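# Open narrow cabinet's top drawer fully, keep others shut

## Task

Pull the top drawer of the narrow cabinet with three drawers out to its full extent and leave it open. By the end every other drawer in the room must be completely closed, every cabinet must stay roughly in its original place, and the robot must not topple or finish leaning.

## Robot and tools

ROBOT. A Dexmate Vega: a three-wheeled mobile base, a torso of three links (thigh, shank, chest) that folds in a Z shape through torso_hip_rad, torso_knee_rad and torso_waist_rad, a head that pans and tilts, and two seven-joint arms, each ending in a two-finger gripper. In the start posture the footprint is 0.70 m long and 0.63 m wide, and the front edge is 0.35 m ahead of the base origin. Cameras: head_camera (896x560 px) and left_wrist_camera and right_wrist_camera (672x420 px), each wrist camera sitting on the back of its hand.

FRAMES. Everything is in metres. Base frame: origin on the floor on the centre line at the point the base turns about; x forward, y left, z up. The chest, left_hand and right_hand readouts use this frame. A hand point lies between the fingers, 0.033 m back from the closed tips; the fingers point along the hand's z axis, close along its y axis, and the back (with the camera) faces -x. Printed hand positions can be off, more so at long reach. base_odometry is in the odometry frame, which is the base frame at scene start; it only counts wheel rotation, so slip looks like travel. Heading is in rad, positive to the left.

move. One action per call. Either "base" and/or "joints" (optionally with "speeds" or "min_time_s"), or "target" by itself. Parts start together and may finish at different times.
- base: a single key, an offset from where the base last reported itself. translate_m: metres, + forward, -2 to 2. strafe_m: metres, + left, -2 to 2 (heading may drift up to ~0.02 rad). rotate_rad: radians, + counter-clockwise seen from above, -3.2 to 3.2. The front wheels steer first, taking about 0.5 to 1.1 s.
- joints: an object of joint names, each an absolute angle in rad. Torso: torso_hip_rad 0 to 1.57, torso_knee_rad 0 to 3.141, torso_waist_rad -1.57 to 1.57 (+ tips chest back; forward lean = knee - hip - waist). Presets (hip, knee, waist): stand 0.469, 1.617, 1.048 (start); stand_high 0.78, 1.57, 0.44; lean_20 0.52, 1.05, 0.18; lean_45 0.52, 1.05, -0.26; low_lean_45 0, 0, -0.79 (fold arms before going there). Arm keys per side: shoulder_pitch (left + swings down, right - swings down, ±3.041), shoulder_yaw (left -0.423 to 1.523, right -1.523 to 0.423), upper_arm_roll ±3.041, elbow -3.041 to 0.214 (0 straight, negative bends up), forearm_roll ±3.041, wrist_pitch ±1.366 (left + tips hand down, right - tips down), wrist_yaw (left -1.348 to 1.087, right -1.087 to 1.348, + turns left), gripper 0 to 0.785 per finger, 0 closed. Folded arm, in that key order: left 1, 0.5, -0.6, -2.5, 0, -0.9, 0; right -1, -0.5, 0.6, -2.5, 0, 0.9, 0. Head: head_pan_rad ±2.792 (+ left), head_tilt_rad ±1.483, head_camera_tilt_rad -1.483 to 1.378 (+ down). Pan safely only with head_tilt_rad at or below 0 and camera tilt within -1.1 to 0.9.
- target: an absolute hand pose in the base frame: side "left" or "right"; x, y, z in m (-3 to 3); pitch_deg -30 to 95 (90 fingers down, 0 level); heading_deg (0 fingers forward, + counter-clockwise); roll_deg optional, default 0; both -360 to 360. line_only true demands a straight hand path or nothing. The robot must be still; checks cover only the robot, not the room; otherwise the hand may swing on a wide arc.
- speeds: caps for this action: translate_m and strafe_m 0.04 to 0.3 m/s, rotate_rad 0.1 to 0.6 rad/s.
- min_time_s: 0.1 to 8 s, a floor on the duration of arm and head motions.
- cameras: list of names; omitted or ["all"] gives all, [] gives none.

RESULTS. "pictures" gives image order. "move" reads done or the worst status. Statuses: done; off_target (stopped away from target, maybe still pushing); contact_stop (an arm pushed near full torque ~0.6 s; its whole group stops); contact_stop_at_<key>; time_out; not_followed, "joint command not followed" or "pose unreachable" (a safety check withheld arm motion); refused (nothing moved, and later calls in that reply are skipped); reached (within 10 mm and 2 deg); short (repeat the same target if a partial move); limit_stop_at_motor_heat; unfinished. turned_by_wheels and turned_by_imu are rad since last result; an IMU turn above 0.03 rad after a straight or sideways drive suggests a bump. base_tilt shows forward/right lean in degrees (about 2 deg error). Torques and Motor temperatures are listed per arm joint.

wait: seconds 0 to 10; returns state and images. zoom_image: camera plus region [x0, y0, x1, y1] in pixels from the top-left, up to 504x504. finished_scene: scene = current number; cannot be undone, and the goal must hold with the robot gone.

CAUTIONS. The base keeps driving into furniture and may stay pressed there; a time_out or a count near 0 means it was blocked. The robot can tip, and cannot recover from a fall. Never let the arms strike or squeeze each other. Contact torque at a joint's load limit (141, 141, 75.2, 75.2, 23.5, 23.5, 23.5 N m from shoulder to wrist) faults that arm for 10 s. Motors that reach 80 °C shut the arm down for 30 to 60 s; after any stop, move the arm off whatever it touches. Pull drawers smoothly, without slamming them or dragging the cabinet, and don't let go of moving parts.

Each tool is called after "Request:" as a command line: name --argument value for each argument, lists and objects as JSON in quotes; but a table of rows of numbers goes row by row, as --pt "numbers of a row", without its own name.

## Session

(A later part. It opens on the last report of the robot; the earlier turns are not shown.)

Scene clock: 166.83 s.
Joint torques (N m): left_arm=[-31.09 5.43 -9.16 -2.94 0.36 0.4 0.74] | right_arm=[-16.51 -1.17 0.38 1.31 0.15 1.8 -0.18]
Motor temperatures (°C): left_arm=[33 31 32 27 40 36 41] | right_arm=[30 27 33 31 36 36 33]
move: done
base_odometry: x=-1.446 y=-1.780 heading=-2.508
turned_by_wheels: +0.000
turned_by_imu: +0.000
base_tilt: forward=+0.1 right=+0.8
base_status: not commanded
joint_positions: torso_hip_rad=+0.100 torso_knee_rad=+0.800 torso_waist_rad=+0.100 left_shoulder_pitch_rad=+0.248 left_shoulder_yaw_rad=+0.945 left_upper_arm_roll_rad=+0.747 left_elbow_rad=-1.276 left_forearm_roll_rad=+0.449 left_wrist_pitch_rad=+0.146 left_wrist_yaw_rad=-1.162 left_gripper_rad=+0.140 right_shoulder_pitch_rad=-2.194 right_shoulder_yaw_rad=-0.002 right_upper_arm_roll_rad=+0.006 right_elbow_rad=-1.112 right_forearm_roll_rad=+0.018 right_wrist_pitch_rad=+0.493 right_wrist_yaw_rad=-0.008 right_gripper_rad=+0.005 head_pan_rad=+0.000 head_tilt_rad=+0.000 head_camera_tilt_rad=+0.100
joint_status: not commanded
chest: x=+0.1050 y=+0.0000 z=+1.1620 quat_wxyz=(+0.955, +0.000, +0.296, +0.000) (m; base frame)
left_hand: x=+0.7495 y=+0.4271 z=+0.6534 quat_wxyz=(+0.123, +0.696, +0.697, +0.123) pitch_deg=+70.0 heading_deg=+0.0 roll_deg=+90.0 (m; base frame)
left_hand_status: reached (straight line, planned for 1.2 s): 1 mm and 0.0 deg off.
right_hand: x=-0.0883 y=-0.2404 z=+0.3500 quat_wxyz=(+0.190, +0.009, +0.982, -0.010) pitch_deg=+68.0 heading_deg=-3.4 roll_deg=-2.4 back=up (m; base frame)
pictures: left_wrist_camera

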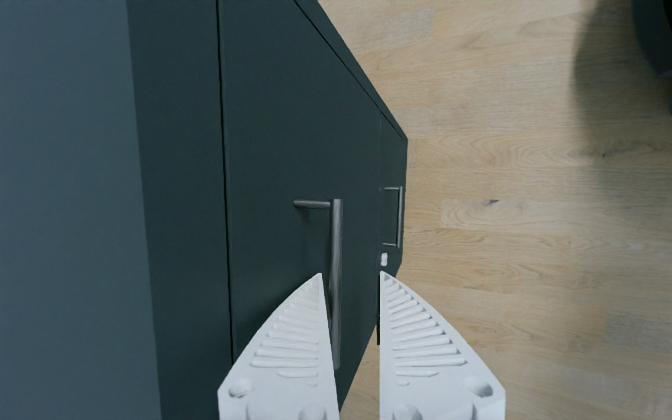

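Request:
move --joints '{"left_gripper_rad": 0.0}' --cameras '["left_wrist_camera"]'

Request:
move --base '{"translate_m": -0.03}' --speeds '{"translate_m": 0.05}' --cameras '["head_camera", "left_wrist_camera"]'

Request:
zoom_image --camera "left_wrist_camera" --region '[160, 100, 500, 400]'

Scene clock: 167.73 s.
Joint torques (N m): left_arm=[-24.68 8.1 -5.68 -2.07 -0.39 -0.3 -2.96] | right_arm=[-15.03 -1.94 0.52 1.47 0.31 1.81 -0.12]
Motor temperatures (°C): left_arm=[33 31 32 27 40 36 41] | right_arm=[30 27 33 31 36 36 33]
move: done
base_odometry: x=-1.446 y=-1.780 heading=-2.508
turned_by_wheels: +0.000
turned_by_imu: +0.000
base_tilt: forward=+0.1 right=+0.7
base_status: not commanded
joint_positions: torso_hip_rad=+0.100 torso_knee_rad=+0.800 torso_waist_rad=+0.100 left_shoulder_pitch_rad=+0.247 left_shoulder_yaw_rad=+0.943 left_upper_arm_roll_rad=+0.748 left_elbow_rad=-1.272 left_forearm_roll_rad=+0.450 left_wrist_pitch_rad=+0.144 left_wrist_yaw_rad=-1.159 left_gripper_rad=+0.000 right_shoulder_pitch_rad=-2.194 right_shoulder_yaw_rad=-0.002 right_upper_arm_roll_rad=+0.006 right_elbow_rad=-1.112 right_forearm_roll_rad=+0.018 right_wrist_pitch_rad=+0.493 right_wrist_yaw_rad=-0.008 right_gripper_rad=+0.005 head_pan_rad=+0.000 head_tilt_rad=+0.000 head_camera_tilt_rad=+0.100
joint_status: all done
chest: x=+0.1052 y=+0.0000 z=+1.1619 quat_wxyz=(+0.955, +0.000, +0.296, +0.000) (m; base frame)
left_hand: x=+0.7505 y=+0.4270 z=+0.6528 quat_wxyz=(+0.123, +0.696, +0.696, +0.123) pitch_deg=+69.9 heading_deg=+0.0 roll_deg=+90.0 (m; base frame)
right_hand: x=-0.0884 y=-0.2404 z=+0.3500 quat_wxyz=(+0.190, +0.009, +0.982, -0.010) pitch_deg=+68.1 heading_deg=-3.4 roll_deg=-2.4 back=up (m; base frame)
pictures: left_wrist_camera

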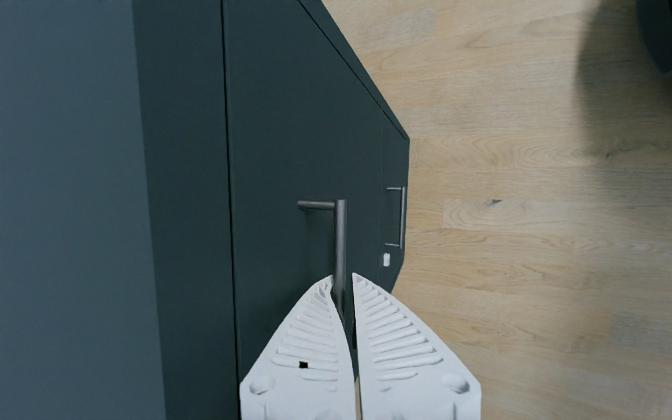

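Scene clock: 168.90 s.
Joint torques (N m): left_arm=[0.95 12.74 2.11 2.75 -2.42 -0.01 -11.5] | right_arm=[-16.41 0.1 0.52 -0.09 0.02 1.18 0.04]
Motor temperatures (°C): left_arm=[33 31 32 27 40 36 42] | right_arm=[30 27 33 31 36 36 33]
move: done
base_odometry: x=-1.422 y=-1.762 heading=-2.509
turned_by_wheels: -0.001
turned_by_imu: -0.002
base_tilt: forward=+0.1 right=+0.7
base_status: done
joint_positions: torso_hip_rad=+0.100 torso_knee_rad=+0.800 torso_waist_rad=+0.100 left_shoulder_pitch_rad=+0.246 left_shoulder_yaw_rad=+0.943 left_upper_arm_roll_rad=+0.747 left_elbow_rad=-1.272 left_forearm_roll_rad=+0.450 left_wrist_pitch_rad=+0.144 left_wrist_yaw_rad=-1.156 left_gripper_rad=+0.000 right_shoulder_pitch_rad=-2.194 right_shoulder_yaw_rad=-0.002 right_upper_arm_roll_rad=+0.006 right_elbow_rad=-1.112 right_forearm_roll_rad=+0.018 right_wrist_pitch_rad=+0.493 right_wrist_yaw_rad=-0.008 right_gripper_rad=+0.005 head_pan_rad=+0.000 head_tilt_rad=+0.000 head_camera_tilt_rad=+0.100
joint_status: not commanded
chest: x=+0.1053 y=+0.0000 z=+1.1619 quat_wxyz=(+0.955, +0.000, +0.296, +0.000) (m; base frame)
left_hand: x=+0.7524 y=+0.4269 z=+0.6539 quat_wxyz=(+0.125, +0.696, +0.696, +0.125) pitch_deg=+69.7 heading_deg=+0.0 roll_deg=+90.0 (m; base frame)
right_hand: x=-0.0883 y=-0.2404 z=+0.3500 quat_wxyz=(+0.190, +0.009, +0.982, -0.010) pitch_deg=+68.1 heading_deg=-3.4 roll_deg=-2.4 back=up (m; base frame)
pictures: head_camera, left_wrist_camera

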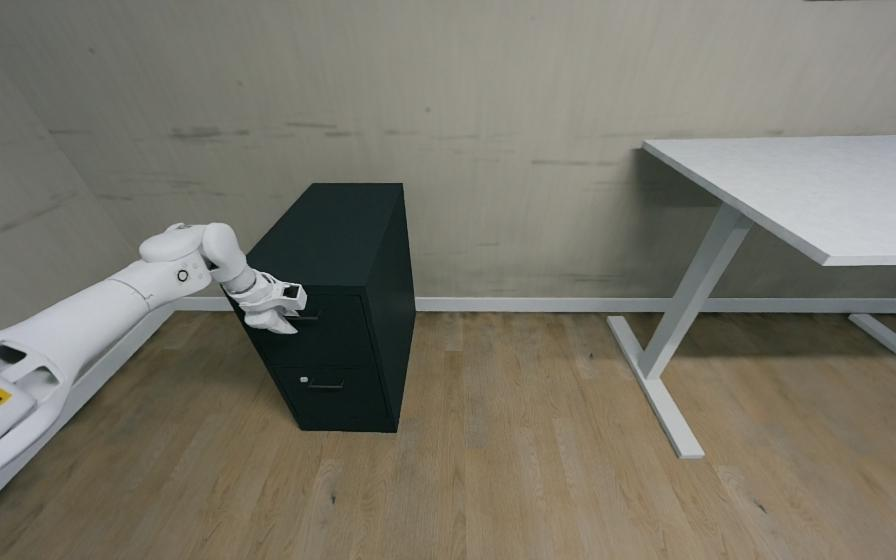

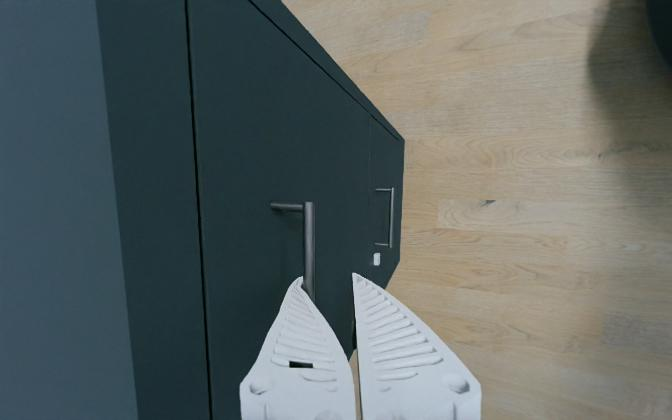

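Scaled by 1.482 from the camera's 672x420 image, which has a finer 960x600 frame.

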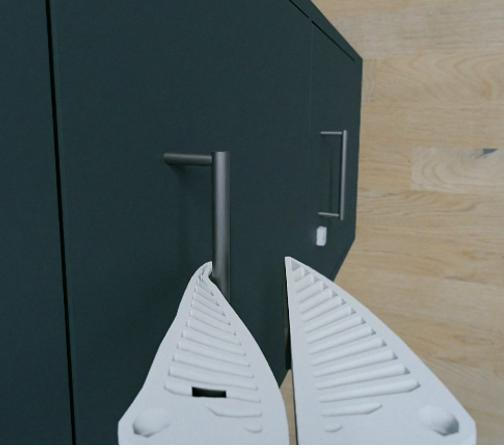

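Request:
move --base '{"translate_m": 0.03}' --speeds '{"translate_m": 0.05}' --cameras '["left_wrist_camera"]'

Request:
move --joints '{"left_gripper_rad": 0.16}' --cameras '["left_wrist_camera"]'

Request:
zoom_image --camera "left_wrist_camera" --region '[160, 100, 500, 400]'

Scene clock: 170.37 s.
Joint torques (N m): left_arm=[-7.12 8.94 -1.35 0.22 -0.9 0.07 -2.82] | right_arm=[-15.59 -1.63 0.61 -0.03 0.05 1.39 -0.08]
Motor temperatures (°C): left_arm=[33 31 32 27 40 36 42] | right_arm=[30 27 33 31 36 36 33]
move: done
base_odometry: x=-1.446 y=-1.780 heading=-2.510
turned_by_wheels: -0.001
turned_by_imu: +0.000
base_tilt: forward=+0.0 right=+0.8
base_status: done
joint_positions: torso_hip_rad=+0.100 torso_knee_rad=+0.800 torso_waist_rad=+0.100 left_shoulder_pitch_rad=+0.247 left_shoulder_yaw_rad=+0.943 left_upper_arm_roll_rad=+0.748 left_elbow_rad=-1.272 left_forearm_roll_rad=+0.450 left_wrist_pitch_rad=+0.144 left_wrist_yaw_rad=-1.159 left_gripper_rad=+0.000 right_shoulder_pitch_rad=-2.194 right_shoulder_yaw_rad=-0.002 right_upper_arm_roll_rad=+0.006 right_elbow_rad=-1.112 right_forearm_roll_rad=+0.018 right_wrist_pitch_rad=+0.493 right_wrist_yaw_rad=-0.008 right_gripper_rad=+0.005 head_pan_rad=+0.000 head_tilt_rad=+0.000 head_camera_tilt_rad=+0.100
joint_status: not commanded
chest: x=+0.1049 y=+0.0000 z=+1.1620 quat_wxyz=(+0.955, +0.000, +0.295, +0.000) (m; base frame)
left_hand: x=+0.7509 y=+0.4269 z=+0.6537 quat_wxyz=(+0.124, +0.696, +0.696, +0.124) pitch_deg=+69.8 heading_deg=+0.0 roll_deg=+90.0 (m; base frame)
right_hand: x=-0.0883 y=-0.2404 z=+0.3500 quat_wxyz=(+0.190, +0.009, +0.982, -0.010) pitch_deg=+68.0 heading_deg=-3.4 roll_deg=-2.4 back=up (m; base frame)
pictures: left_wrist_camera

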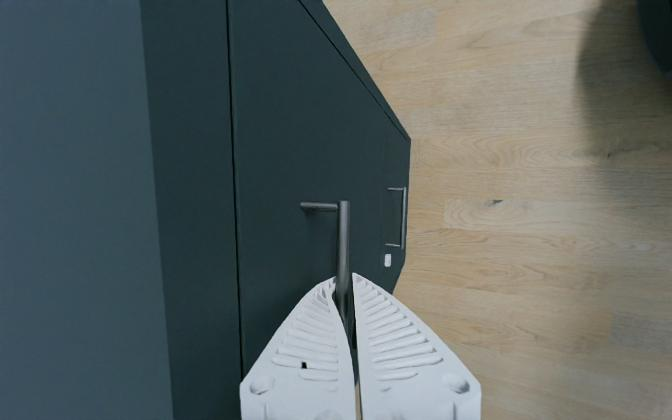

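Scene clock: 171.00 s.
Joint torques (N m): left_arm=[-20.8 9.15 -9.65 -1.37 -0.31 -0.25 0.27] | right_arm=[-15.34 0.65 0.6 1.76 0.16 1.82 0.03]
Motor temperatures (°C): left_arm=[33 31 32 27 40 36 42] | right_arm=[30 27 33 31 36 36 33]
move: done
base_odometry: x=-1.446 y=-1.780 heading=-2.510
turned_by_wheels: +0.000
turned_by_imu: +0.000
base_tilt: forward=+0.1 right=+0.7
base_status: not commanded
joint_positions: torso_hip_rad=+0.100 torso_knee_rad=+0.800 torso_waist_rad=+0.100 left_shoulder_pitch_rad=+0.247 left_shoulder_yaw_rad=+0.943 left_upper_arm_roll_rad=+0.748 left_elbow_rad=-1.272 left_forearm_roll_rad=+0.450 left_wrist_pitch_rad=+0.144 left_wrist_yaw_rad=-1.160 left_gripper_rad=+0.160 right_shoulder_pitch_rad=-2.194 right_shoulder_yaw_rad=-0.002 right_upper_arm_roll_rad=+0.006 right_elbow_rad=-1.112 right_forearm_roll_rad=+0.018 right_wrist_pitch_rad=+0.493 right_wrist_yaw_rad=-0.008 right_gripper_rad=+0.005 head_pan_rad=+0.000 head_tilt_rad=+0.000 head_camera_tilt_rad=+0.100
joint_status: all done
chest: x=+0.1049 y=+0.0000 z=+1.1620 quat_wxyz=(+0.955, +0.000, +0.295, +0.000) (m; base frame)
left_hand: x=+0.7500 y=+0.4269 z=+0.6528 quat_wxyz=(+0.123, +0.696, +0.696, +0.123) pitch_deg=+70.0 heading_deg=+0.0 roll_deg=+90.0 (m; base frame)
right_hand: x=-0.0883 y=-0.2404 z=+0.3500 quat_wxyz=(+0.190, +0.009, +0.982, -0.010) pitch_deg=+68.0 heading_deg=-3.4 roll_deg=-2.4 back=up (m; base frame)
pictures: left_wrist_camera

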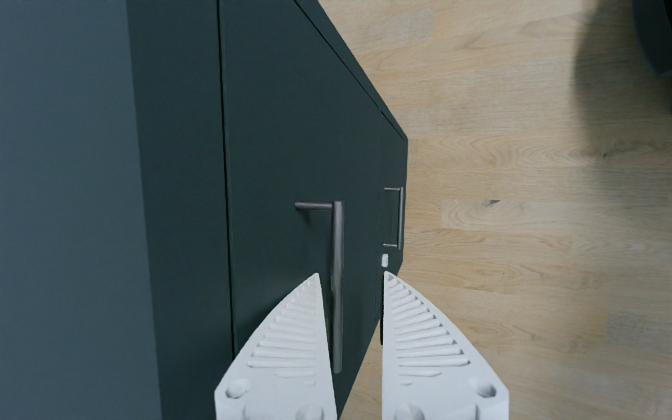

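Scaled by 1.482 from the camera's 672x420 image, which has a finer 960x600 frame.

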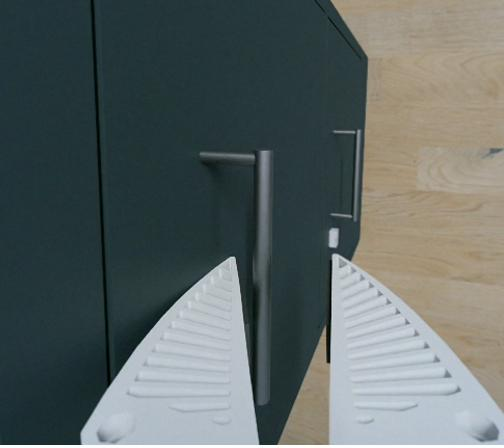

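Request:
move --target '{"side": "left", "x": 0.72, "y": 0.427, "z": 0.735, "pitch_deg": 70, "heading_deg": 0, "roll_deg": 90, "line_only": true}' --cameras '[]'

Request:
move --target '{"side": "left", "x": 0.55, "y": 0.48, "z": 0.70, "pitch_deg": 20, "heading_deg": 0, "roll_deg": 0}' --cameras '["head_camera", "left_wrist_camera"]'

Request:
zoom_image --camera "left_wrist_camera" --region '[200, 100, 500, 400]'

Scene clock: 174.00 s.
Joint torques (N m): left_arm=[-19.03 11.63 -17 -2.59 0.29 0.46 0.02] | right_arm=[-14.06 -2.12 0.12 0.71 0.11 1.75 0.01]
Motor temperatures (°C): left_arm=[33 31 32 27 40 36 42] | right_arm=[30 27 33 31 36 36 33]
move: done
base_odometry: x=-1.446 y=-1.780 heading=-2.510
turned_by_wheels: +0.000
turned_by_imu: +0.000
base_tilt: forward=+0.1 right=+0.7
base_status: not commanded
joint_positions: torso_hip_rad=+0.100 torso_knee_rad=+0.800 torso_waist_rad=+0.100 left_shoulder_pitch_rad=+0.287 left_shoulder_yaw_rad=+1.114 left_upper_arm_roll_rad=+0.643 left_elbow_rad=-1.571 left_forearm_roll_rad=+0.375 left_wrist_pitch_rad=+0.268 left_wrist_yaw_rad=-1.314 left_gripper_rad=+0.160 right_shoulder_pitch_rad=-2.194 right_shoulder_yaw_rad=-0.002 right_upper_arm_roll_rad=+0.006 right_elbow_rad=-1.112 right_forearm_roll_rad=+0.018 right_wrist_pitch_rad=+0.493 right_wrist_yaw_rad=-0.008 right_gripper_rad=+0.005 head_pan_rad=+0.000 head_tilt_rad=+0.000 head_camera_tilt_rad=+0.100
joint_status: not commanded
chest: x=+0.1049 y=+0.0000 z=+1.1620 quat_wxyz=(+0.955, +0.000, +0.295, +0.000) (m; base frame)
left_hand: x=+0.7205 y=+0.4270 z=+0.7338 quat_wxyz=(+0.123, +0.696, +0.696, +0.123) pitch_deg=+70.0 heading_deg=+0.0 roll_deg=+90.0 (m; base frame)
left_hand_status: reached (straight line, planned for 1.3 s): 1 mm and 0.0 deg off.
right_hand: x=-0.0883 y=-0.2404 z=+0.3500 quat_wxyz=(+0.190, +0.009, +0.982, -0.010) pitch_deg=+68.0 heading_deg=-3.4 roll_deg=-2.4 back=up (m; base frame)
pictures: none
No camera images: "cameras" was empty.

Scene clock: 182.30 s.
Joint torques (N m): left_arm=[4.3 2.94 -6.95 -5.2 -0.7 -2.75 -0.1] | right_arm=[-16.54 -1.87 -0.13 1.94 0.14 1.02 -0.15]
Motor temperatures (°C): left_arm=[33 31 32 27 40 36 42] | right_arm=[30 27 33 31 36 36 33]
move: done
base_odometry: x=-1.446 y=-1.780 heading=-2.510
turned_by_wheels: +0.000
turned_by_imu: +0.000
base_tilt: forward=+0.1 right=+0.7
base_status: not commanded
joint_positions: torso_hip_rad=+0.100 torso_knee_rad=+0.800 torso_waist_rad=+0.100 left_shoulder_pitch_rad=+1.798 left_shoulder_yaw_rad=+0.371 left_upper_arm_roll_rad=-0.546 left_elbow_rad=-1.980 left_forearm_roll_rad=-0.540 left_wrist_pitch_rad=+0.123 left_wrist_yaw_rad=-0.310 left_gripper_rad=+0.160 right_shoulder_pitch_rad=-2.194 right_shoulder_yaw_rad=-0.002 right_upper_arm_roll_rad=+0.006 right_elbow_rad=-1.112 right_forearm_roll_rad=+0.018 right_wrist_pitch_rad=+0.493 right_wrist_yaw_rad=-0.008 right_gripper_rad=+0.005 head_pan_rad=+0.000 head_tilt_rad=+0.000 head_camera_tilt_rad=+0.100
joint_status: not commanded
chest: x=+0.1049 y=+0.0000 z=+1.1620 quat_wxyz=(+0.955, +0.000, +0.295, +0.000) (m; base frame)
left_hand: x=+0.5506 y=+0.4798 z=+0.7001 quat_wxyz=(+0.573, +0.002, +0.820, +0.000) pitch_deg=+20.1 heading_deg=-0.1 roll_deg=+0.2 back=up (m; base frame)
left_hand_status: reached (straight line, planned for 7.0 s): 1 mm and 0.3 deg off.
right_hand: x=-0.0883 y=-0.2404 z=+0.3500 quat_wxyz=(+0.190, +0.009, +0.982, -0.010) pitch_deg=+68.0 heading_deg=-3.4 roll_deg=-2.4 back=up (m; base frame)
pictures: head_camera, left_wrist_camera

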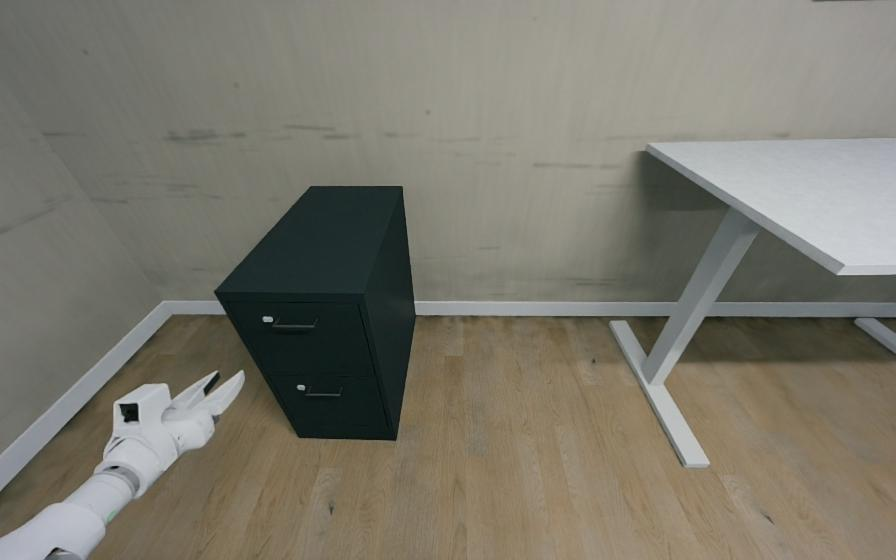

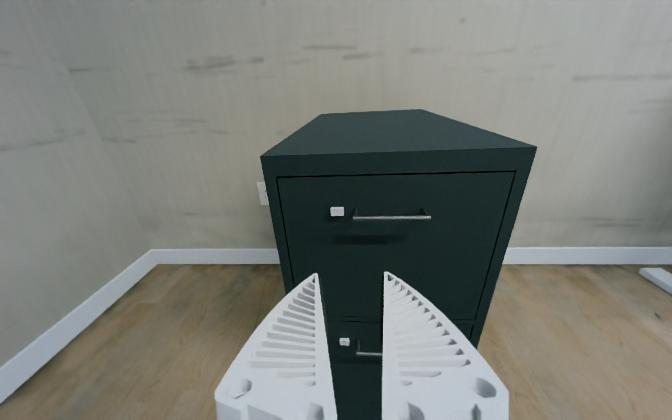

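Scaled by 1.680 from the camera's 672x420 image, which has a finer 960x600 frame.

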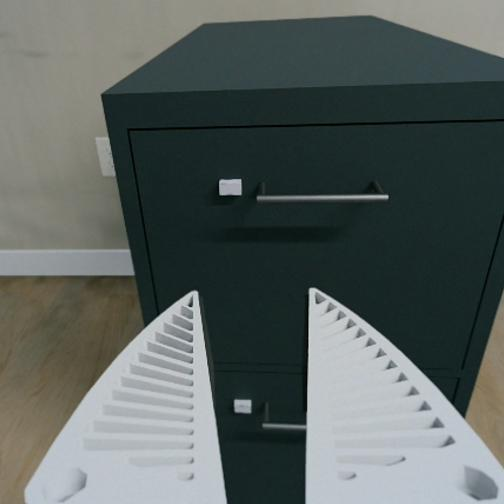

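Request:
move --joints '{"left_gripper_rad": 0.0}' --cameras '[]'

Request:
move --target '{"side": "left", "x": 0.69, "y": 0.49, "z": 0.674, "pitch_deg": 20, "heading_deg": 0, "roll_deg": 0}' --cameras '["head_camera", "left_wrist_camera"]'

Request:
zoom_image --camera "left_wrist_camera" --region '[220, 140, 480, 400]'

Scene clock: 183.77 s.
Joint torques (N m): left_arm=[3.97 4.16 -6.46 -4.26 -0.65 -1.58 0.42] | right_arm=[-15.46 -0.56 0.72 1.04 -0.01 1.5 -0.01]
Motor temperatures (°C): left_arm=[32 31 32 27 40 36 42] | right_arm=[30 27 33 31 36 36 33]
move: done
base_odometry: x=-1.446 y=-1.780 heading=-2.510
turned_by_wheels: +0.000
turned_by_imu: +0.000
base_tilt: forward=+0.0 right=+0.7
base_status: not commanded
joint_positions: torso_hip_rad=+0.100 torso_knee_rad=+0.800 torso_waist_rad=+0.100 left_shoulder_pitch_rad=+1.798 left_shoulder_yaw_rad=+0.368 left_upper_arm_roll_rad=-0.546 left_elbow_rad=-1.980 left_forearm_roll_rad=-0.541 left_wrist_pitch_rad=+0.121 left_wrist_yaw_rad=-0.309 left_gripper_rad=+0.000 right_shoulder_pitch_rad=-2.194 right_shoulder_yaw_rad=-0.002 right_upper_arm_roll_rad=+0.006 right_elbow_rad=-1.112 right_forearm_roll_rad=+0.018 right_wrist_pitch_rad=+0.493 right_wrist_yaw_rad=-0.008 right_gripper_rad=+0.005 head_pan_rad=+0.000 head_tilt_rad=+0.000 head_camera_tilt_rad=+0.100
joint_status: all done
chest: x=+0.1049 y=+0.0000 z=+1.1620 quat_wxyz=(+0.955, +0.000, +0.295, +0.000) (m; base frame)
left_hand: x=+0.5500 y=+0.4801 z=+0.7000 quat_wxyz=(+0.573, +0.000, +0.819, +0.000) pitch_deg=+20.0 heading_deg=+0.0 roll_deg=+0.0 back=up (m; base frame)
right_hand: x=-0.0883 y=-0.2404 z=+0.3500 quat_wxyz=(+0.190, +0.009, +0.982, -0.010) pitch_deg=+68.0 heading_deg=-3.4 roll_deg=-2.4 back=up (m; base frame)
pictures: none
No camera images: "cameras" was empty.

Scene clock: 186.80 s.
Joint torques (N m): left_arm=[-15.63 11.31 -5.83 -6.57 -0.19 -2.78 0.19] | right_arm=[-16.07 -1.7 0.63 2.2 0.02 2.27 -0.08]
Motor temperatures (°C): left_arm=[32 31 32 27 40 36 41] | right_arm=[30 27 33 31 36 36 33]
move: done
base_odometry: x=-1.446 y=-1.780 heading=-2.510
turned_by_wheels: +0.000
turned_by_imu: +0.000
base_tilt: forward=+0.1 right=+0.7
base_status: not commanded
joint_positions: torso_hip_rad=+0.100 torso_knee_rad=+0.800 torso_waist_rad=+0.100 left_shoulder_pitch_rad=+1.349 left_shoulder_yaw_rad=+0.497 left_upper_arm_roll_rad=-0.349 left_elbow_rad=-1.635 left_forearm_roll_rad=-0.486 left_wrist_pitch_rad=+0.193 left_wrist_yaw_rad=-0.278 left_gripper_rad=+0.000 right_shoulder_pitch_rad=-2.194 right_shoulder_yaw_rad=-0.002 right_upper_arm_roll_rad=+0.006 right_elbow_rad=-1.112 right_forearm_roll_rad=+0.018 right_wrist_pitch_rad=+0.493 right_wrist_yaw_rad=-0.008 right_gripper_rad=+0.005 head_pan_rad=+0.000 head_tilt_rad=+0.000 head_camera_tilt_rad=+0.100
joint_status: not commanded
chest: x=+0.1049 y=+0.0000 z=+1.1620 quat_wxyz=(+0.955, +0.000, +0.295, +0.000) (m; base frame)
left_hand: x=+0.6887 y=+0.4899 z=+0.6739 quat_wxyz=(+0.573, +0.000, +0.819, +0.000) pitch_deg=+20.0 heading_deg=+0.0 roll_deg=+0.0 back=up (m; base frame)
left_hand_status: reached (straight line, planned for 1.8 s): 1 mm and 0.0 deg off.
right_hand: x=-0.0883 y=-0.2404 z=+0.3500 quat_wxyz=(+0.190, +0.009, +0.982, -0.010) pitch_deg=+68.0 heading_deg=-3.4 roll_deg=-2.4 back=up (m; base frame)
pictures: head_camera, left_wrist_camera

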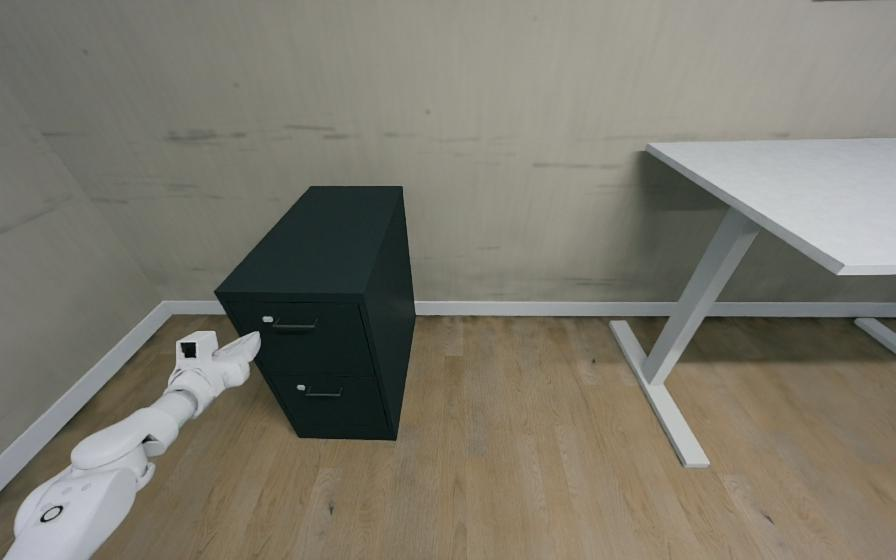

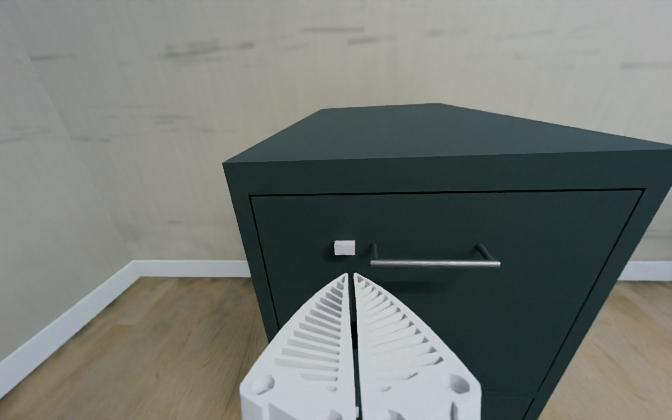

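Scaled by 1.938 from the camera's 672x420 image, which has a finer 960x600 frame.

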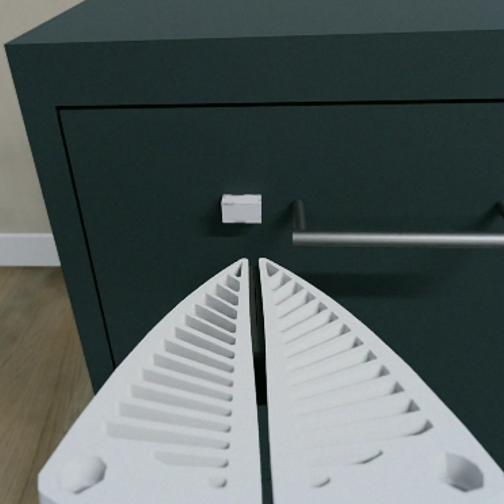

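Request:
move --target '{"side": "left", "x": 0.735, "y": 0.497, "z": 0.66, "pitch_deg": 20, "heading_deg": 0, "roll_deg": 0, "line_only": true}' --cameras '["left_wrist_camera"]'

Request:
zoom_image --camera "left_wrist_camera" --region '[220, 140, 480, 400]'

Scene clock: 189.33 s.
Joint torques (N m): left_arm=[-17.74 13.14 -5.59 -5.95 -0.09 -2.45 -0.37] | right_arm=[-15.88 -1.74 0.71 0.33 -0.03 1.22 -0.13]
Motor temperatures (°C): left_arm=[32 31 32 27 40 36 41] | right_arm=[30 27 33 31 36 36 33]
move: done
base_odometry: x=-1.446 y=-1.780 heading=-2.510
turned_by_wheels: +0.000
turned_by_imu: +0.000
base_tilt: forward=+0.0 right=+0.7
base_status: not commanded
joint_positions: torso_hip_rad=+0.100 torso_knee_rad=+0.800 torso_waist_rad=+0.100 left_shoulder_pitch_rad=+1.171 left_shoulder_yaw_rad=+0.512 left_upper_arm_roll_rad=-0.270 left_elbow_rad=-1.435 left_forearm_roll_rad=-0.448 left_wrist_pitch_rad=+0.154 left_wrist_yaw_rad=-0.304 left_gripper_rad=+0.000 right_shoulder_pitch_rad=-2.194 right_shoulder_yaw_rad=-0.002 right_upper_arm_roll_rad=+0.006 right_elbow_rad=-1.112 right_forearm_roll_rad=+0.018 right_wrist_pitch_rad=+0.493 right_wrist_yaw_rad=-0.008 right_gripper_rad=+0.005 head_pan_rad=+0.000 head_tilt_rad=+0.000 head_camera_tilt_rad=+0.100
joint_status: not commanded
chest: x=+0.1049 y=+0.0000 z=+1.1620 quat_wxyz=(+0.955, +0.000, +0.295, +0.000) (m; base frame)
left_hand: x=+0.7340 y=+0.4970 z=+0.6599 quat_wxyz=(+0.573, +0.000, +0.819, +0.000) pitch_deg=+20.0 heading_deg=+0.0 roll_deg=+0.0 back=up (m; base frame)
left_hand_status: reached (straight line, planned for 1.0 s): 1 mm and 0.0 deg off.
right_hand: x=-0.0883 y=-0.2404 z=+0.3500 quat_wxyz=(+0.190, +0.009, +0.982, -0.010) pitch_deg=+68.0 heading_deg=-3.4 roll_deg=-2.4 back=up (m; base frame)
pictures: left_wrist_camera

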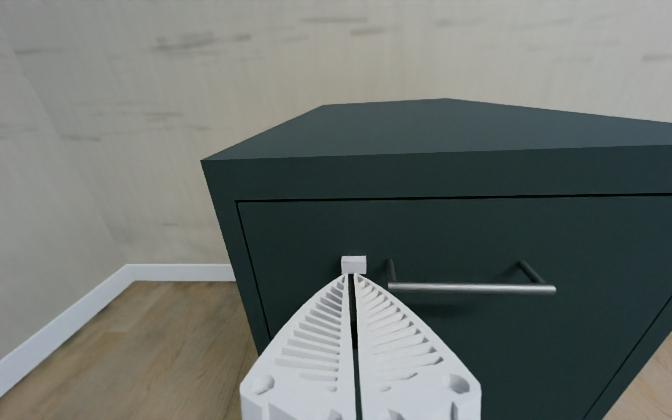

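Scaled by 1.938 from the camera's 672x420 image, which has a finer 960x600 frame.

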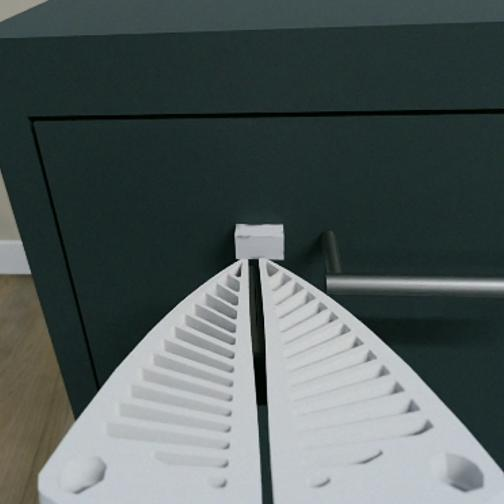

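Request:
move --target '{"side": "left", "x": 0.748, "y": 0.497, "z": 0.661, "pitch_deg": 20, "heading_deg": 0, "roll_deg": 0, "line_only": true}' --cameras '["left_wrist_camera"]'

Request:
zoom_image --camera "left_wrist_camera" --region '[220, 140, 480, 400]'

Scene clock: 190.90 s.
Joint torques (N m): left_arm=[-18.3 13.3 -6.49 -5.06 -0.27 -2.49 -0.07] | right_arm=[-14.97 -1.06 0.19 1.99 0.08 1.36 0]
Motor temperatures (°C): left_arm=[32 31 32 27 40 36 41] | right_arm=[30 27 33 31 36 36 33]
move: done
base_odometry: x=-1.446 y=-1.780 heading=-2.510
turned_by_wheels: +0.000
turned_by_imu: +0.000
base_tilt: forward=+0.1 right=+0.8
base_status: not commanded
joint_positions: torso_hip_rad=+0.100 torso_knee_rad=+0.800 torso_waist_rad=+0.100 left_shoulder_pitch_rad=+1.126 left_shoulder_yaw_rad=+0.515 left_upper_arm_roll_rad=-0.251 left_elbow_rad=-1.397 left_forearm_roll_rad=-0.440 left_wrist_pitch_rad=+0.156 left_wrist_yaw_rad=-0.306 left_gripper_rad=+0.000 right_shoulder_pitch_rad=-2.194 right_shoulder_yaw_rad=-0.002 right_upper_arm_roll_rad=+0.006 right_elbow_rad=-1.112 right_forearm_roll_rad=+0.018 right_wrist_pitch_rad=+0.493 right_wrist_yaw_rad=-0.008 right_gripper_rad=+0.005 head_pan_rad=+0.000 head_tilt_rad=+0.000 head_camera_tilt_rad=+0.100
joint_status: not commanded
chest: x=+0.1049 y=+0.0000 z=+1.1620 quat_wxyz=(+0.955, +0.000, +0.295, +0.000) (m; base frame)
left_hand: x=+0.7468 y=+0.4971 z=+0.6607 quat_wxyz=(+0.573, +0.000, +0.819, +0.000) pitch_deg=+20.0 heading_deg=+0.0 roll_deg=+0.0 back=up (m; base frame)
left_hand_status: reached (straight line, planned for 0.5 s): 1 mm and 0.0 deg off.
right_hand: x=-0.0883 y=-0.2404 z=+0.3500 quat_wxyz=(+0.190, +0.009, +0.982, -0.010) pitch_deg=+68.0 heading_deg=-3.4 roll_deg=-2.4 back=up (m; base frame)
pictures: left_wrist_camera

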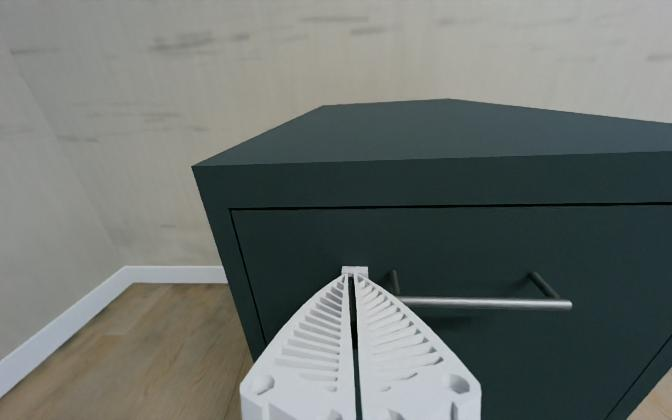

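Scaled by 1.938 from the camera's 672x420 image, which has a finer 960x600 frame.

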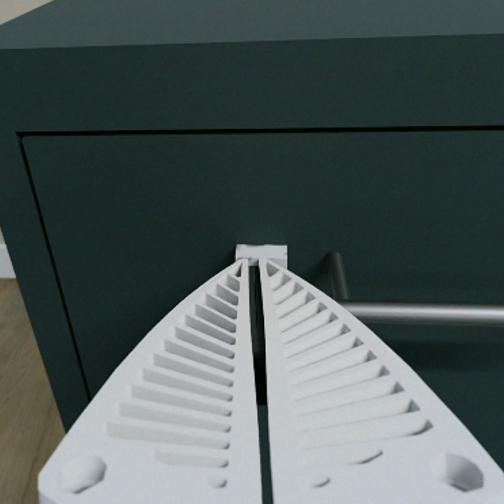

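Request:
move --target '{"side": "left", "x": 0.76, "y": 0.497, "z": 0.661, "pitch_deg": 20, "heading_deg": 0, "roll_deg": 0, "line_only": true}' --cameras '["left_wrist_camera"]'

Request:
zoom_image --camera "left_wrist_camera" --region '[220, 140, 480, 400]'

Scene clock: 192.40 s.
Joint torques (N m): left_arm=[-42.8 12.84 -3.94 -11.36 -1.26 -5.56 0.46] | right_arm=[-15.81 -0.96 0.52 0.95 0.18 1.28 -0.07]
Motor temperatures (°C): left_arm=[32 31 32 27 40 36 41] | right_arm=[30 27 33 31 36 36 33]
move: done
base_odometry: x=-1.446 y=-1.780 heading=-2.509
turned_by_wheels: +0.001
turned_by_imu: +0.002
base_tilt: forward=+0.1 right=+0.7
base_status: not commanded
joint_positions: torso_hip_rad=+0.100 torso_knee_rad=+0.800 torso_waist_rad=+0.100 left_shoulder_pitch_rad=+1.083 left_shoulder_yaw_rad=+0.516 left_upper_arm_roll_rad=-0.233 left_elbow_rad=-1.357 left_forearm_roll_rad=-0.431 left_wrist_pitch_rad=+0.155 left_wrist_yaw_rad=-0.310 left_gripper_rad=+0.000 right_shoulder_pitch_rad=-2.194 right_shoulder_yaw_rad=-0.002 right_upper_arm_roll_rad=+0.006 right_elbow_rad=-1.112 right_forearm_roll_rad=+0.018 right_wrist_pitch_rad=+0.493 right_wrist_yaw_rad=-0.008 right_gripper_rad=+0.005 head_pan_rad=+0.000 head_tilt_rad=+0.000 head_camera_tilt_rad=+0.100
joint_status: not commanded
chest: x=+0.1046 y=+0.0000 z=+1.1620 quat_wxyz=(+0.955, +0.000, +0.295, +0.000) (m; base frame)
left_hand: x=+0.7580 y=+0.4972 z=+0.6599 quat_wxyz=(+0.573, +0.000, +0.820, +0.000) pitch_deg=+20.1 heading_deg=+0.0 roll_deg=+0.0 back=up (m; base frame)
left_hand_status: reached (straight line, planned for 0.5 s): 2 mm and 0.1 deg off.
right_hand: x=-0.0883 y=-0.2404 z=+0.3499 quat_wxyz=(+0.190, +0.009, +0.982, -0.010) pitch_deg=+68.0 heading_deg=-3.4 roll_deg=-2.4 back=up (m; base frame)
pictures: left_wrist_camera

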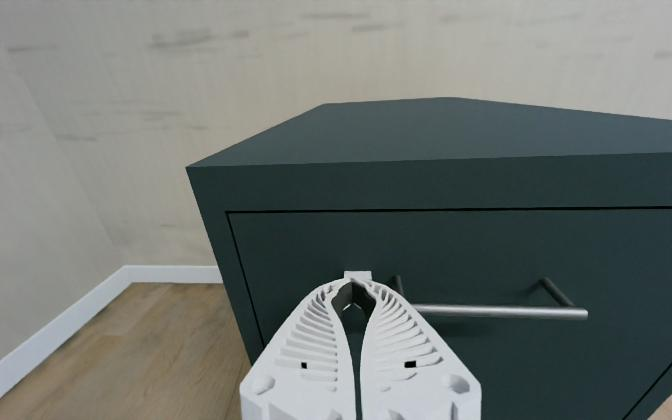

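Scaled by 1.938 from the camera's 672x420 image, which has a finer 960x600 frame.

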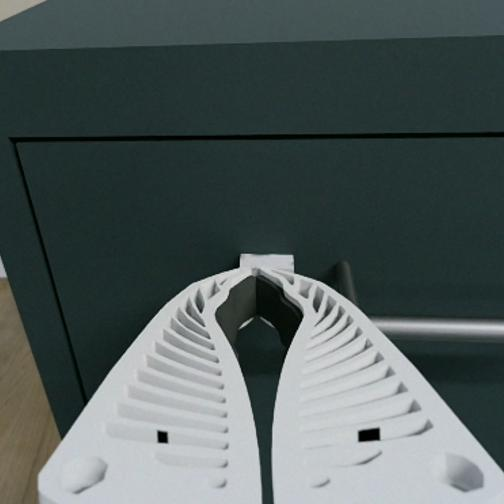

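Request:
move --target '{"side": "left", "x": 0.725, "y": 0.497, "z": 0.661, "pitch_deg": 20, "heading_deg": 0, "roll_deg": 0, "line_only": true}' --cameras '[]'

Request:
move --target '{"side": "left", "x": 0.73, "y": 0.521, "z": 0.661, "pitch_deg": 20, "heading_deg": 0, "roll_deg": 0, "line_only": true}' --cameras '["left_wrist_camera"]'

Request:
zoom_image --camera "left_wrist_camera" --region '[220, 140, 480, 400]'

Scene clock: 194.63 s.
Joint torques (N m): left_arm=[-8.63 8.64 -11.76 -6.84 -0.56 -1.81 0.44] | right_arm=[-16.21 -1.18 0.09 0.14 0.09 1.43 0.04]
Motor temperatures (°C): left_arm=[32 31 32 27 40 36 41] | right_arm=[30 27 33 31 36 36 33]
move: done
base_odometry: x=-1.446 y=-1.780 heading=-2.509
turned_by_wheels: -0.001
turned_by_imu: -0.001
base_tilt: forward=+0.1 right=+0.7
base_status: not commanded
joint_positions: torso_hip_rad=+0.100 torso_knee_rad=+0.800 torso_waist_rad=+0.100 left_shoulder_pitch_rad=+1.200 left_shoulder_yaw_rad=+0.513 left_upper_arm_roll_rad=-0.281 left_elbow_rad=-1.461 left_forearm_roll_rad=-0.455 left_wrist_pitch_rad=+0.155 left_wrist_yaw_rad=-0.302 left_gripper_rad=+0.000 right_shoulder_pitch_rad=-2.194 right_shoulder_yaw_rad=-0.002 right_upper_arm_roll_rad=+0.006 right_elbow_rad=-1.112 right_forearm_roll_rad=+0.018 right_wrist_pitch_rad=+0.493 right_wrist_yaw_rad=-0.008 right_gripper_rad=+0.005 head_pan_rad=+0.000 head_tilt_rad=+0.000 head_camera_tilt_rad=+0.100
joint_status: not commanded
chest: x=+0.1049 y=+0.0000 z=+1.1620 quat_wxyz=(+0.955, +0.000, +0.295, +0.000) (m; base frame)
left_hand: x=+0.7262 y=+0.4968 z=+0.6605 quat_wxyz=(+0.573, +0.000, +0.819, +0.000) pitch_deg=+20.0 heading_deg=+0.0 roll_deg=+0.0 back=up (m; base frame)
left_hand_status: reached (straight line, planned for 0.7 s): 1 mm and 0.0 deg off.
right_hand: x=-0.0883 y=-0.2404 z=+0.3500 quat_wxyz=(+0.190, +0.009, +0.982, -0.010) pitch_deg=+68.0 heading_deg=-3.4 roll_deg=-2.4 back=up (m; base frame)
pictures: none
No camera images: "cameras" was empty.

Scene clock: 196.27 s.
Joint torques (N m): left_arm=[-17.06 13.74 -12.03 -3.86 -0.89 -2.87 -0.3] | right_arm=[-16.18 -1.67 0.1 1.2 0.12 1.94 0.03]
Motor temperatures (°C): left_arm=[32 31 32 27 40 36 41] | right_arm=[30 27 33 31 36 36 33]
move: done
base_odometry: x=-1.446 y=-1.780 heading=-2.509
turned_by_wheels: +0.000
turned_by_imu: +0.000
base_tilt: forward=+0.1 right=+0.7
base_status: not commanded
joint_positions: torso_hip_rad=+0.100 torso_knee_rad=+0.800 torso_waist_rad=+0.100 left_shoulder_pitch_rad=+1.159 left_shoulder_yaw_rad=+0.540 left_upper_arm_roll_rad=-0.292 left_elbow_rad=-1.374 left_forearm_roll_rad=-0.459 left_wrist_pitch_rad=+0.129 left_wrist_yaw_rad=-0.353 left_gripper_rad=+0.000 right_shoulder_pitch_rad=-2.194 right_shoulder_yaw_rad=-0.002 right_upper_arm_roll_rad=+0.006 right_elbow_rad=-1.112 right_forearm_roll_rad=+0.018 right_wrist_pitch_rad=+0.493 right_wrist_yaw_rad=-0.008 right_gripper_rad=+0.005 head_pan_rad=+0.000 head_tilt_rad=+0.000 head_camera_tilt_rad=+0.100
joint_status: not commanded
chest: x=+0.1049 y=+0.0000 z=+1.1620 quat_wxyz=(+0.955, +0.000, +0.295, +0.000) (m; base frame)
left_hand: x=+0.7297 y=+0.5198 z=+0.6605 quat_wxyz=(+0.573, +0.000, +0.819, +0.000) pitch_deg=+20.0 heading_deg=+0.0 roll_deg=+0.0 back=up (m; base frame)
left_hand_status: reached (straight line, planned for 0.6 s): 1 mm and 0.0 deg off.
right_hand: x=-0.0883 y=-0.2404 z=+0.3500 quat_wxyz=(+0.190, +0.009, +0.982, -0.010) pitch_deg=+68.0 heading_deg=-3.4 roll_deg=-2.4 back=up (m; base frame)
pictures: left_wrist_camera

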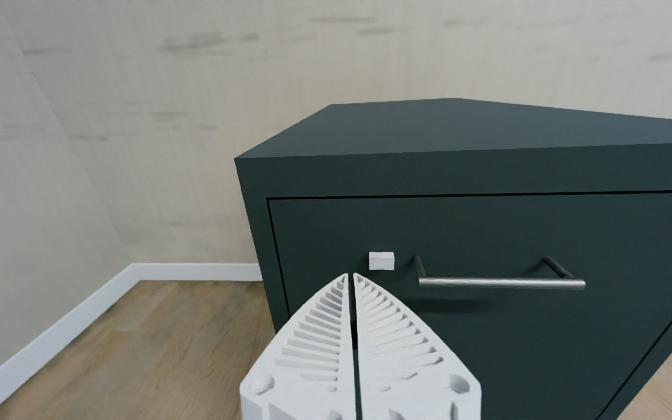

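Scaled by 1.938 from the camera's 672x420 image, which has a finer 960x600 frame.

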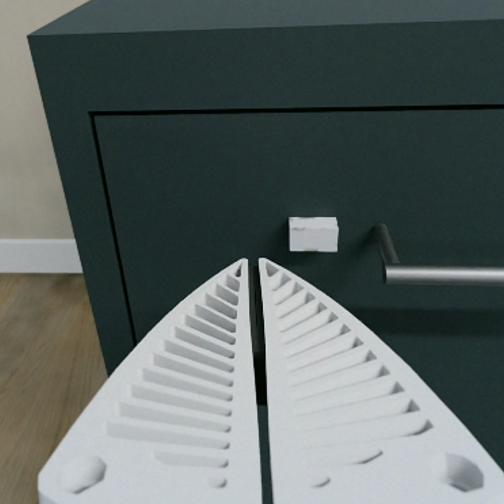

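Request:
move --target '{"side": "left", "x": 0.751, "y": 0.521, "z": 0.661, "pitch_deg": 20, "heading_deg": 0, "roll_deg": 0, "line_only": true}' --cameras '["left_wrist_camera"]'

Request:
zoom_image --camera "left_wrist_camera" --region '[220, 140, 480, 400]'

Scene clock: 198.13 s.
Joint torques (N m): left_arm=[-19.81 13.41 -5.4 -5.56 -0.58 -3 -0.39] | right_arm=[-16.28 -1.64 0.38 1.33 0.13 1.89 0.01]
Motor temperatures (°C): left_arm=[32 32 32 27 40 36 41] | right_arm=[30 27 33 31 36 36 33]
move: done
base_odometry: x=-1.446 y=-1.780 heading=-2.509
turned_by_wheels: +0.000
turned_by_imu: +0.000
base_tilt: forward=+0.1 right=+0.8
base_status: not commanded
joint_positions: torso_hip_rad=+0.100 torso_knee_rad=+0.800 torso_waist_rad=+0.100 left_shoulder_pitch_rad=+1.084 left_shoulder_yaw_rad=+0.544 left_upper_arm_roll_rad=-0.261 left_elbow_rad=-1.304 left_forearm_roll_rad=-0.444 left_wrist_pitch_rad=+0.125 left_wrist_yaw_rad=-0.359 left_gripper_rad=+0.000 right_shoulder_pitch_rad=-2.194 right_shoulder_yaw_rad=-0.002 right_upper_arm_roll_rad=+0.006 right_elbow_rad=-1.112 right_forearm_roll_rad=+0.018 right_wrist_pitch_rad=+0.493 right_wrist_yaw_rad=-0.008 right_gripper_rad=+0.005 head_pan_rad=+0.000 head_tilt_rad=+0.000 head_camera_tilt_rad=+0.100
joint_status: not commanded
chest: x=+0.1049 y=+0.0000 z=+1.1620 quat_wxyz=(+0.955, +0.000, +0.295, +0.000) (m; base frame)
left_hand: x=+0.7498 y=+0.5210 z=+0.6607 quat_wxyz=(+0.573, +0.000, +0.819, +0.000) pitch_deg=+20.0 heading_deg=+0.0 roll_deg=+0.0 back=up (m; base frame)
left_hand_status: reached (straight line, planned for 0.6 s): 1 mm and 0.0 deg off.
right_hand: x=-0.0883 y=-0.2404 z=+0.3500 quat_wxyz=(+0.190, +0.009, +0.982, -0.010) pitch_deg=+68.0 heading_deg=-3.4 roll_deg=-2.4 back=up (m; base frame)
pictures: left_wrist_camera

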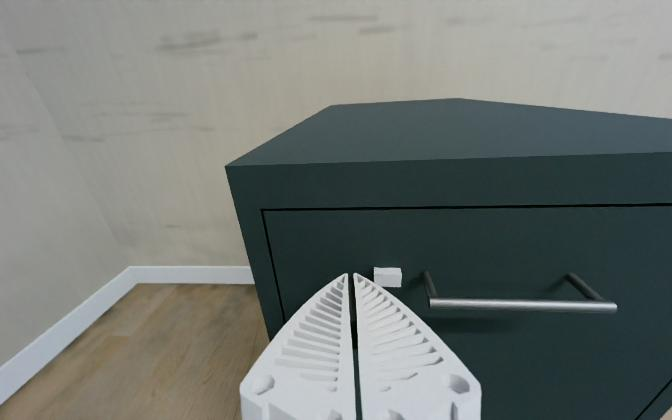

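Scaled by 1.938 from the camera's 672x420 image, which has a finer 960x600 frame.

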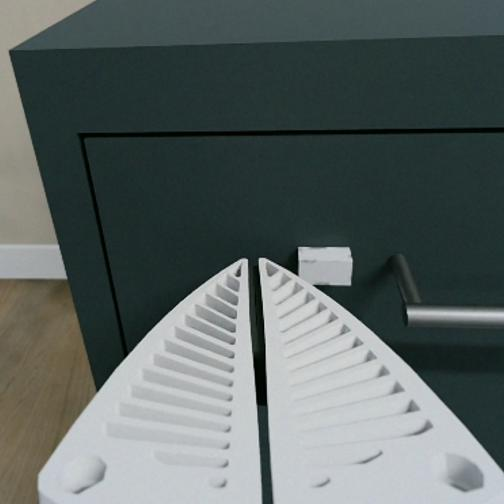

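Request:
move --target '{"side": "left", "x": 0.752, "y": 0.501, "z": 0.658, "pitch_deg": 20, "heading_deg": 0, "roll_deg": 0, "line_only": true}' --cameras '["left_wrist_camera"]'

Request:
zoom_image --camera "left_wrist_camera" --region '[220, 140, 480, 400]'

Scene clock: 199.83 s.
Joint torques (N m): left_arm=[-7.96 7.23 -0.96 -8.28 -0.45 -2.96 -0.96] | right_arm=[-15.82 -2.06 0.52 0.34 0.02 1.59 0.05]
Motor temperatures (°C): left_arm=[32 32 32 27 40 36 41] | right_arm=[30 27 33 31 36 36 33]
move: done
base_odometry: x=-1.446 y=-1.780 heading=-2.509
turned_by_wheels: +0.000
turned_by_imu: +0.000
base_tilt: forward=+0.1 right=+0.8
base_status: not commanded
joint_positions: torso_hip_rad=+0.100 torso_knee_rad=+0.800 torso_waist_rad=+0.100 left_shoulder_pitch_rad=+1.098 left_shoulder_yaw_rad=+0.521 left_upper_arm_roll_rad=-0.244 left_elbow_rad=-1.350 left_forearm_roll_rad=-0.435 left_wrist_pitch_rad=+0.139 left_wrist_yaw_rad=-0.321 left_gripper_rad=+0.000 right_shoulder_pitch_rad=-2.194 right_shoulder_yaw_rad=-0.002 right_upper_arm_roll_rad=+0.006 right_elbow_rad=-1.112 right_forearm_roll_rad=+0.018 right_wrist_pitch_rad=+0.493 right_wrist_yaw_rad=-0.008 right_gripper_rad=+0.005 head_pan_rad=+0.000 head_tilt_rad=+0.000 head_camera_tilt_rad=+0.100
joint_status: not commanded
chest: x=+0.1049 y=+0.0000 z=+1.1620 quat_wxyz=(+0.955, +0.000, +0.295, +0.000) (m; base frame)
left_hand: x=+0.7519 y=+0.5030 z=+0.6582 quat_wxyz=(+0.574, +0.000, +0.819, +0.000) pitch_deg=+20.0 heading_deg=+0.1 roll_deg=+0.0 back=up (m; base frame)
left_hand_status: reached (straight line, planned for 0.5 s): 2 mm and 0.1 deg off.
right_hand: x=-0.0883 y=-0.2404 z=+0.3500 quat_wxyz=(+0.190, +0.009, +0.982, -0.010) pitch_deg=+68.0 heading_deg=-3.4 roll_deg=-2.4 back=up (m; base frame)
pictures: left_wrist_camera

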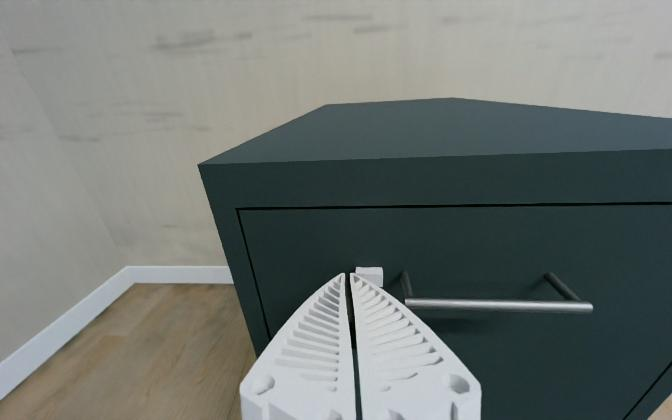

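Scaled by 1.938 from the camera's 672x420 image, which has a finer 960x600 frame.

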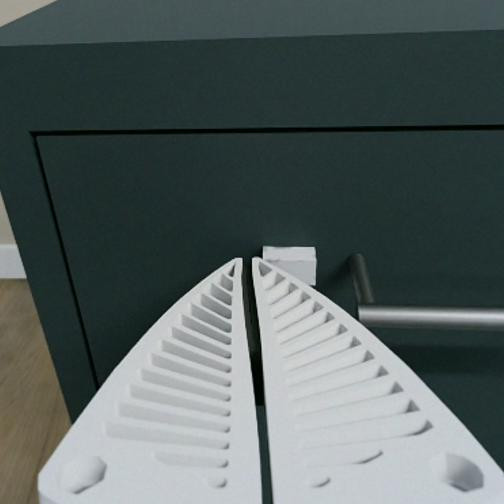

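Request:
move --target '{"side": "left", "x": 0.752, "y": 0.493, "z": 0.658, "pitch_deg": 20, "heading_deg": 0, "roll_deg": 0, "line_only": true}' --cameras '["left_wrist_camera"]'

Request:
zoom_image --camera "left_wrist_camera" --region '[220, 140, 480, 400]'

Scene clock: 201.13 s.
Joint torques (N m): left_arm=[-8.9 2.49 2.54 -9.62 -0.79 -2 -2.58] | right_arm=[-15.75 -1.61 -0.03 1.5 0.23 1.64 0.08]
Motor temperatures (°C): left_arm=[32 31 32 27 40 36 41] | right_arm=[30 27 33 31 36 36 33]
move: done
base_odometry: x=-1.446 y=-1.780 heading=-2.509
turned_by_wheels: +0.000
turned_by_imu: +0.000
base_tilt: forward=+0.1 right=+0.8
base_status: not commanded
joint_positions: torso_hip_rad=+0.100 torso_knee_rad=+0.800 torso_waist_rad=+0.100 left_shoulder_pitch_rad=+1.107 left_shoulder_yaw_rad=+0.511 left_upper_arm_roll_rad=-0.238 left_elbow_rad=-1.376 left_forearm_roll_rad=-0.433 left_wrist_pitch_rad=+0.148 left_wrist_yaw_rad=-0.303 left_gripper_rad=+0.000 right_shoulder_pitch_rad=-2.194 right_shoulder_yaw_rad=-0.002 right_upper_arm_roll_rad=+0.006 right_elbow_rad=-1.112 right_forearm_roll_rad=+0.018 right_wrist_pitch_rad=+0.493 right_wrist_yaw_rad=-0.008 right_gripper_rad=+0.005 head_pan_rad=+0.000 head_tilt_rad=+0.000 head_camera_tilt_rad=+0.100
joint_status: not commanded
chest: x=+0.1049 y=+0.0000 z=+1.1620 quat_wxyz=(+0.955, +0.000, +0.295, +0.000) (m; base frame)
left_hand: x=+0.7519 y=+0.4952 z=+0.6581 quat_wxyz=(+0.574, +0.000, +0.819, +0.001) pitch_deg=+20.0 heading_deg=+0.1 roll_deg=+0.0 back=up (m; base frame)
left_hand_status: reached (straight line, planned for 0.4 s): 2 mm and 0.1 deg off.
right_hand: x=-0.0883 y=-0.2404 z=+0.3500 quat_wxyz=(+0.190, +0.009, +0.982, -0.010) pitch_deg=+68.0 heading_deg=-3.4 roll_deg=-2.4 back=up (m; base frame)
pictures: left_wrist_camera

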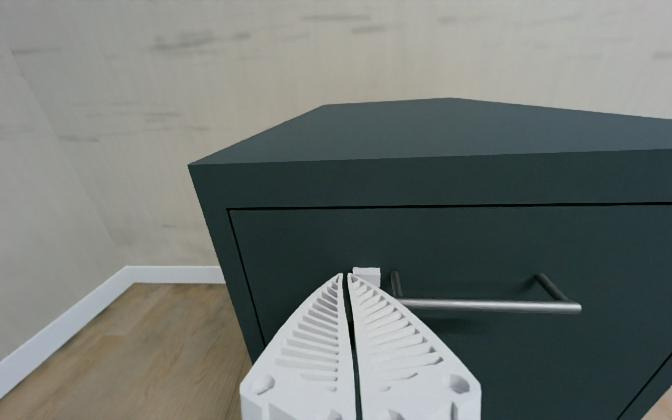

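Scaled by 1.938 from the camera's 672x420 image, which has a finer 960x600 frame.

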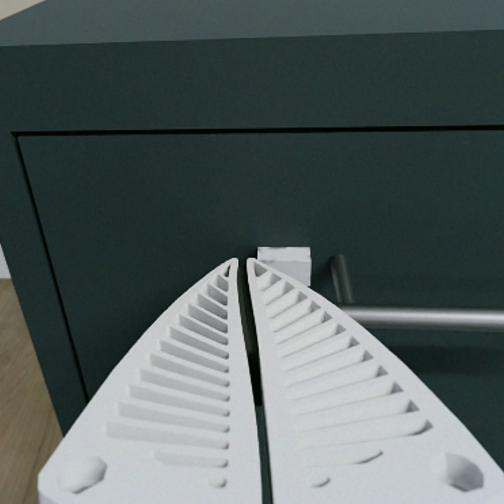

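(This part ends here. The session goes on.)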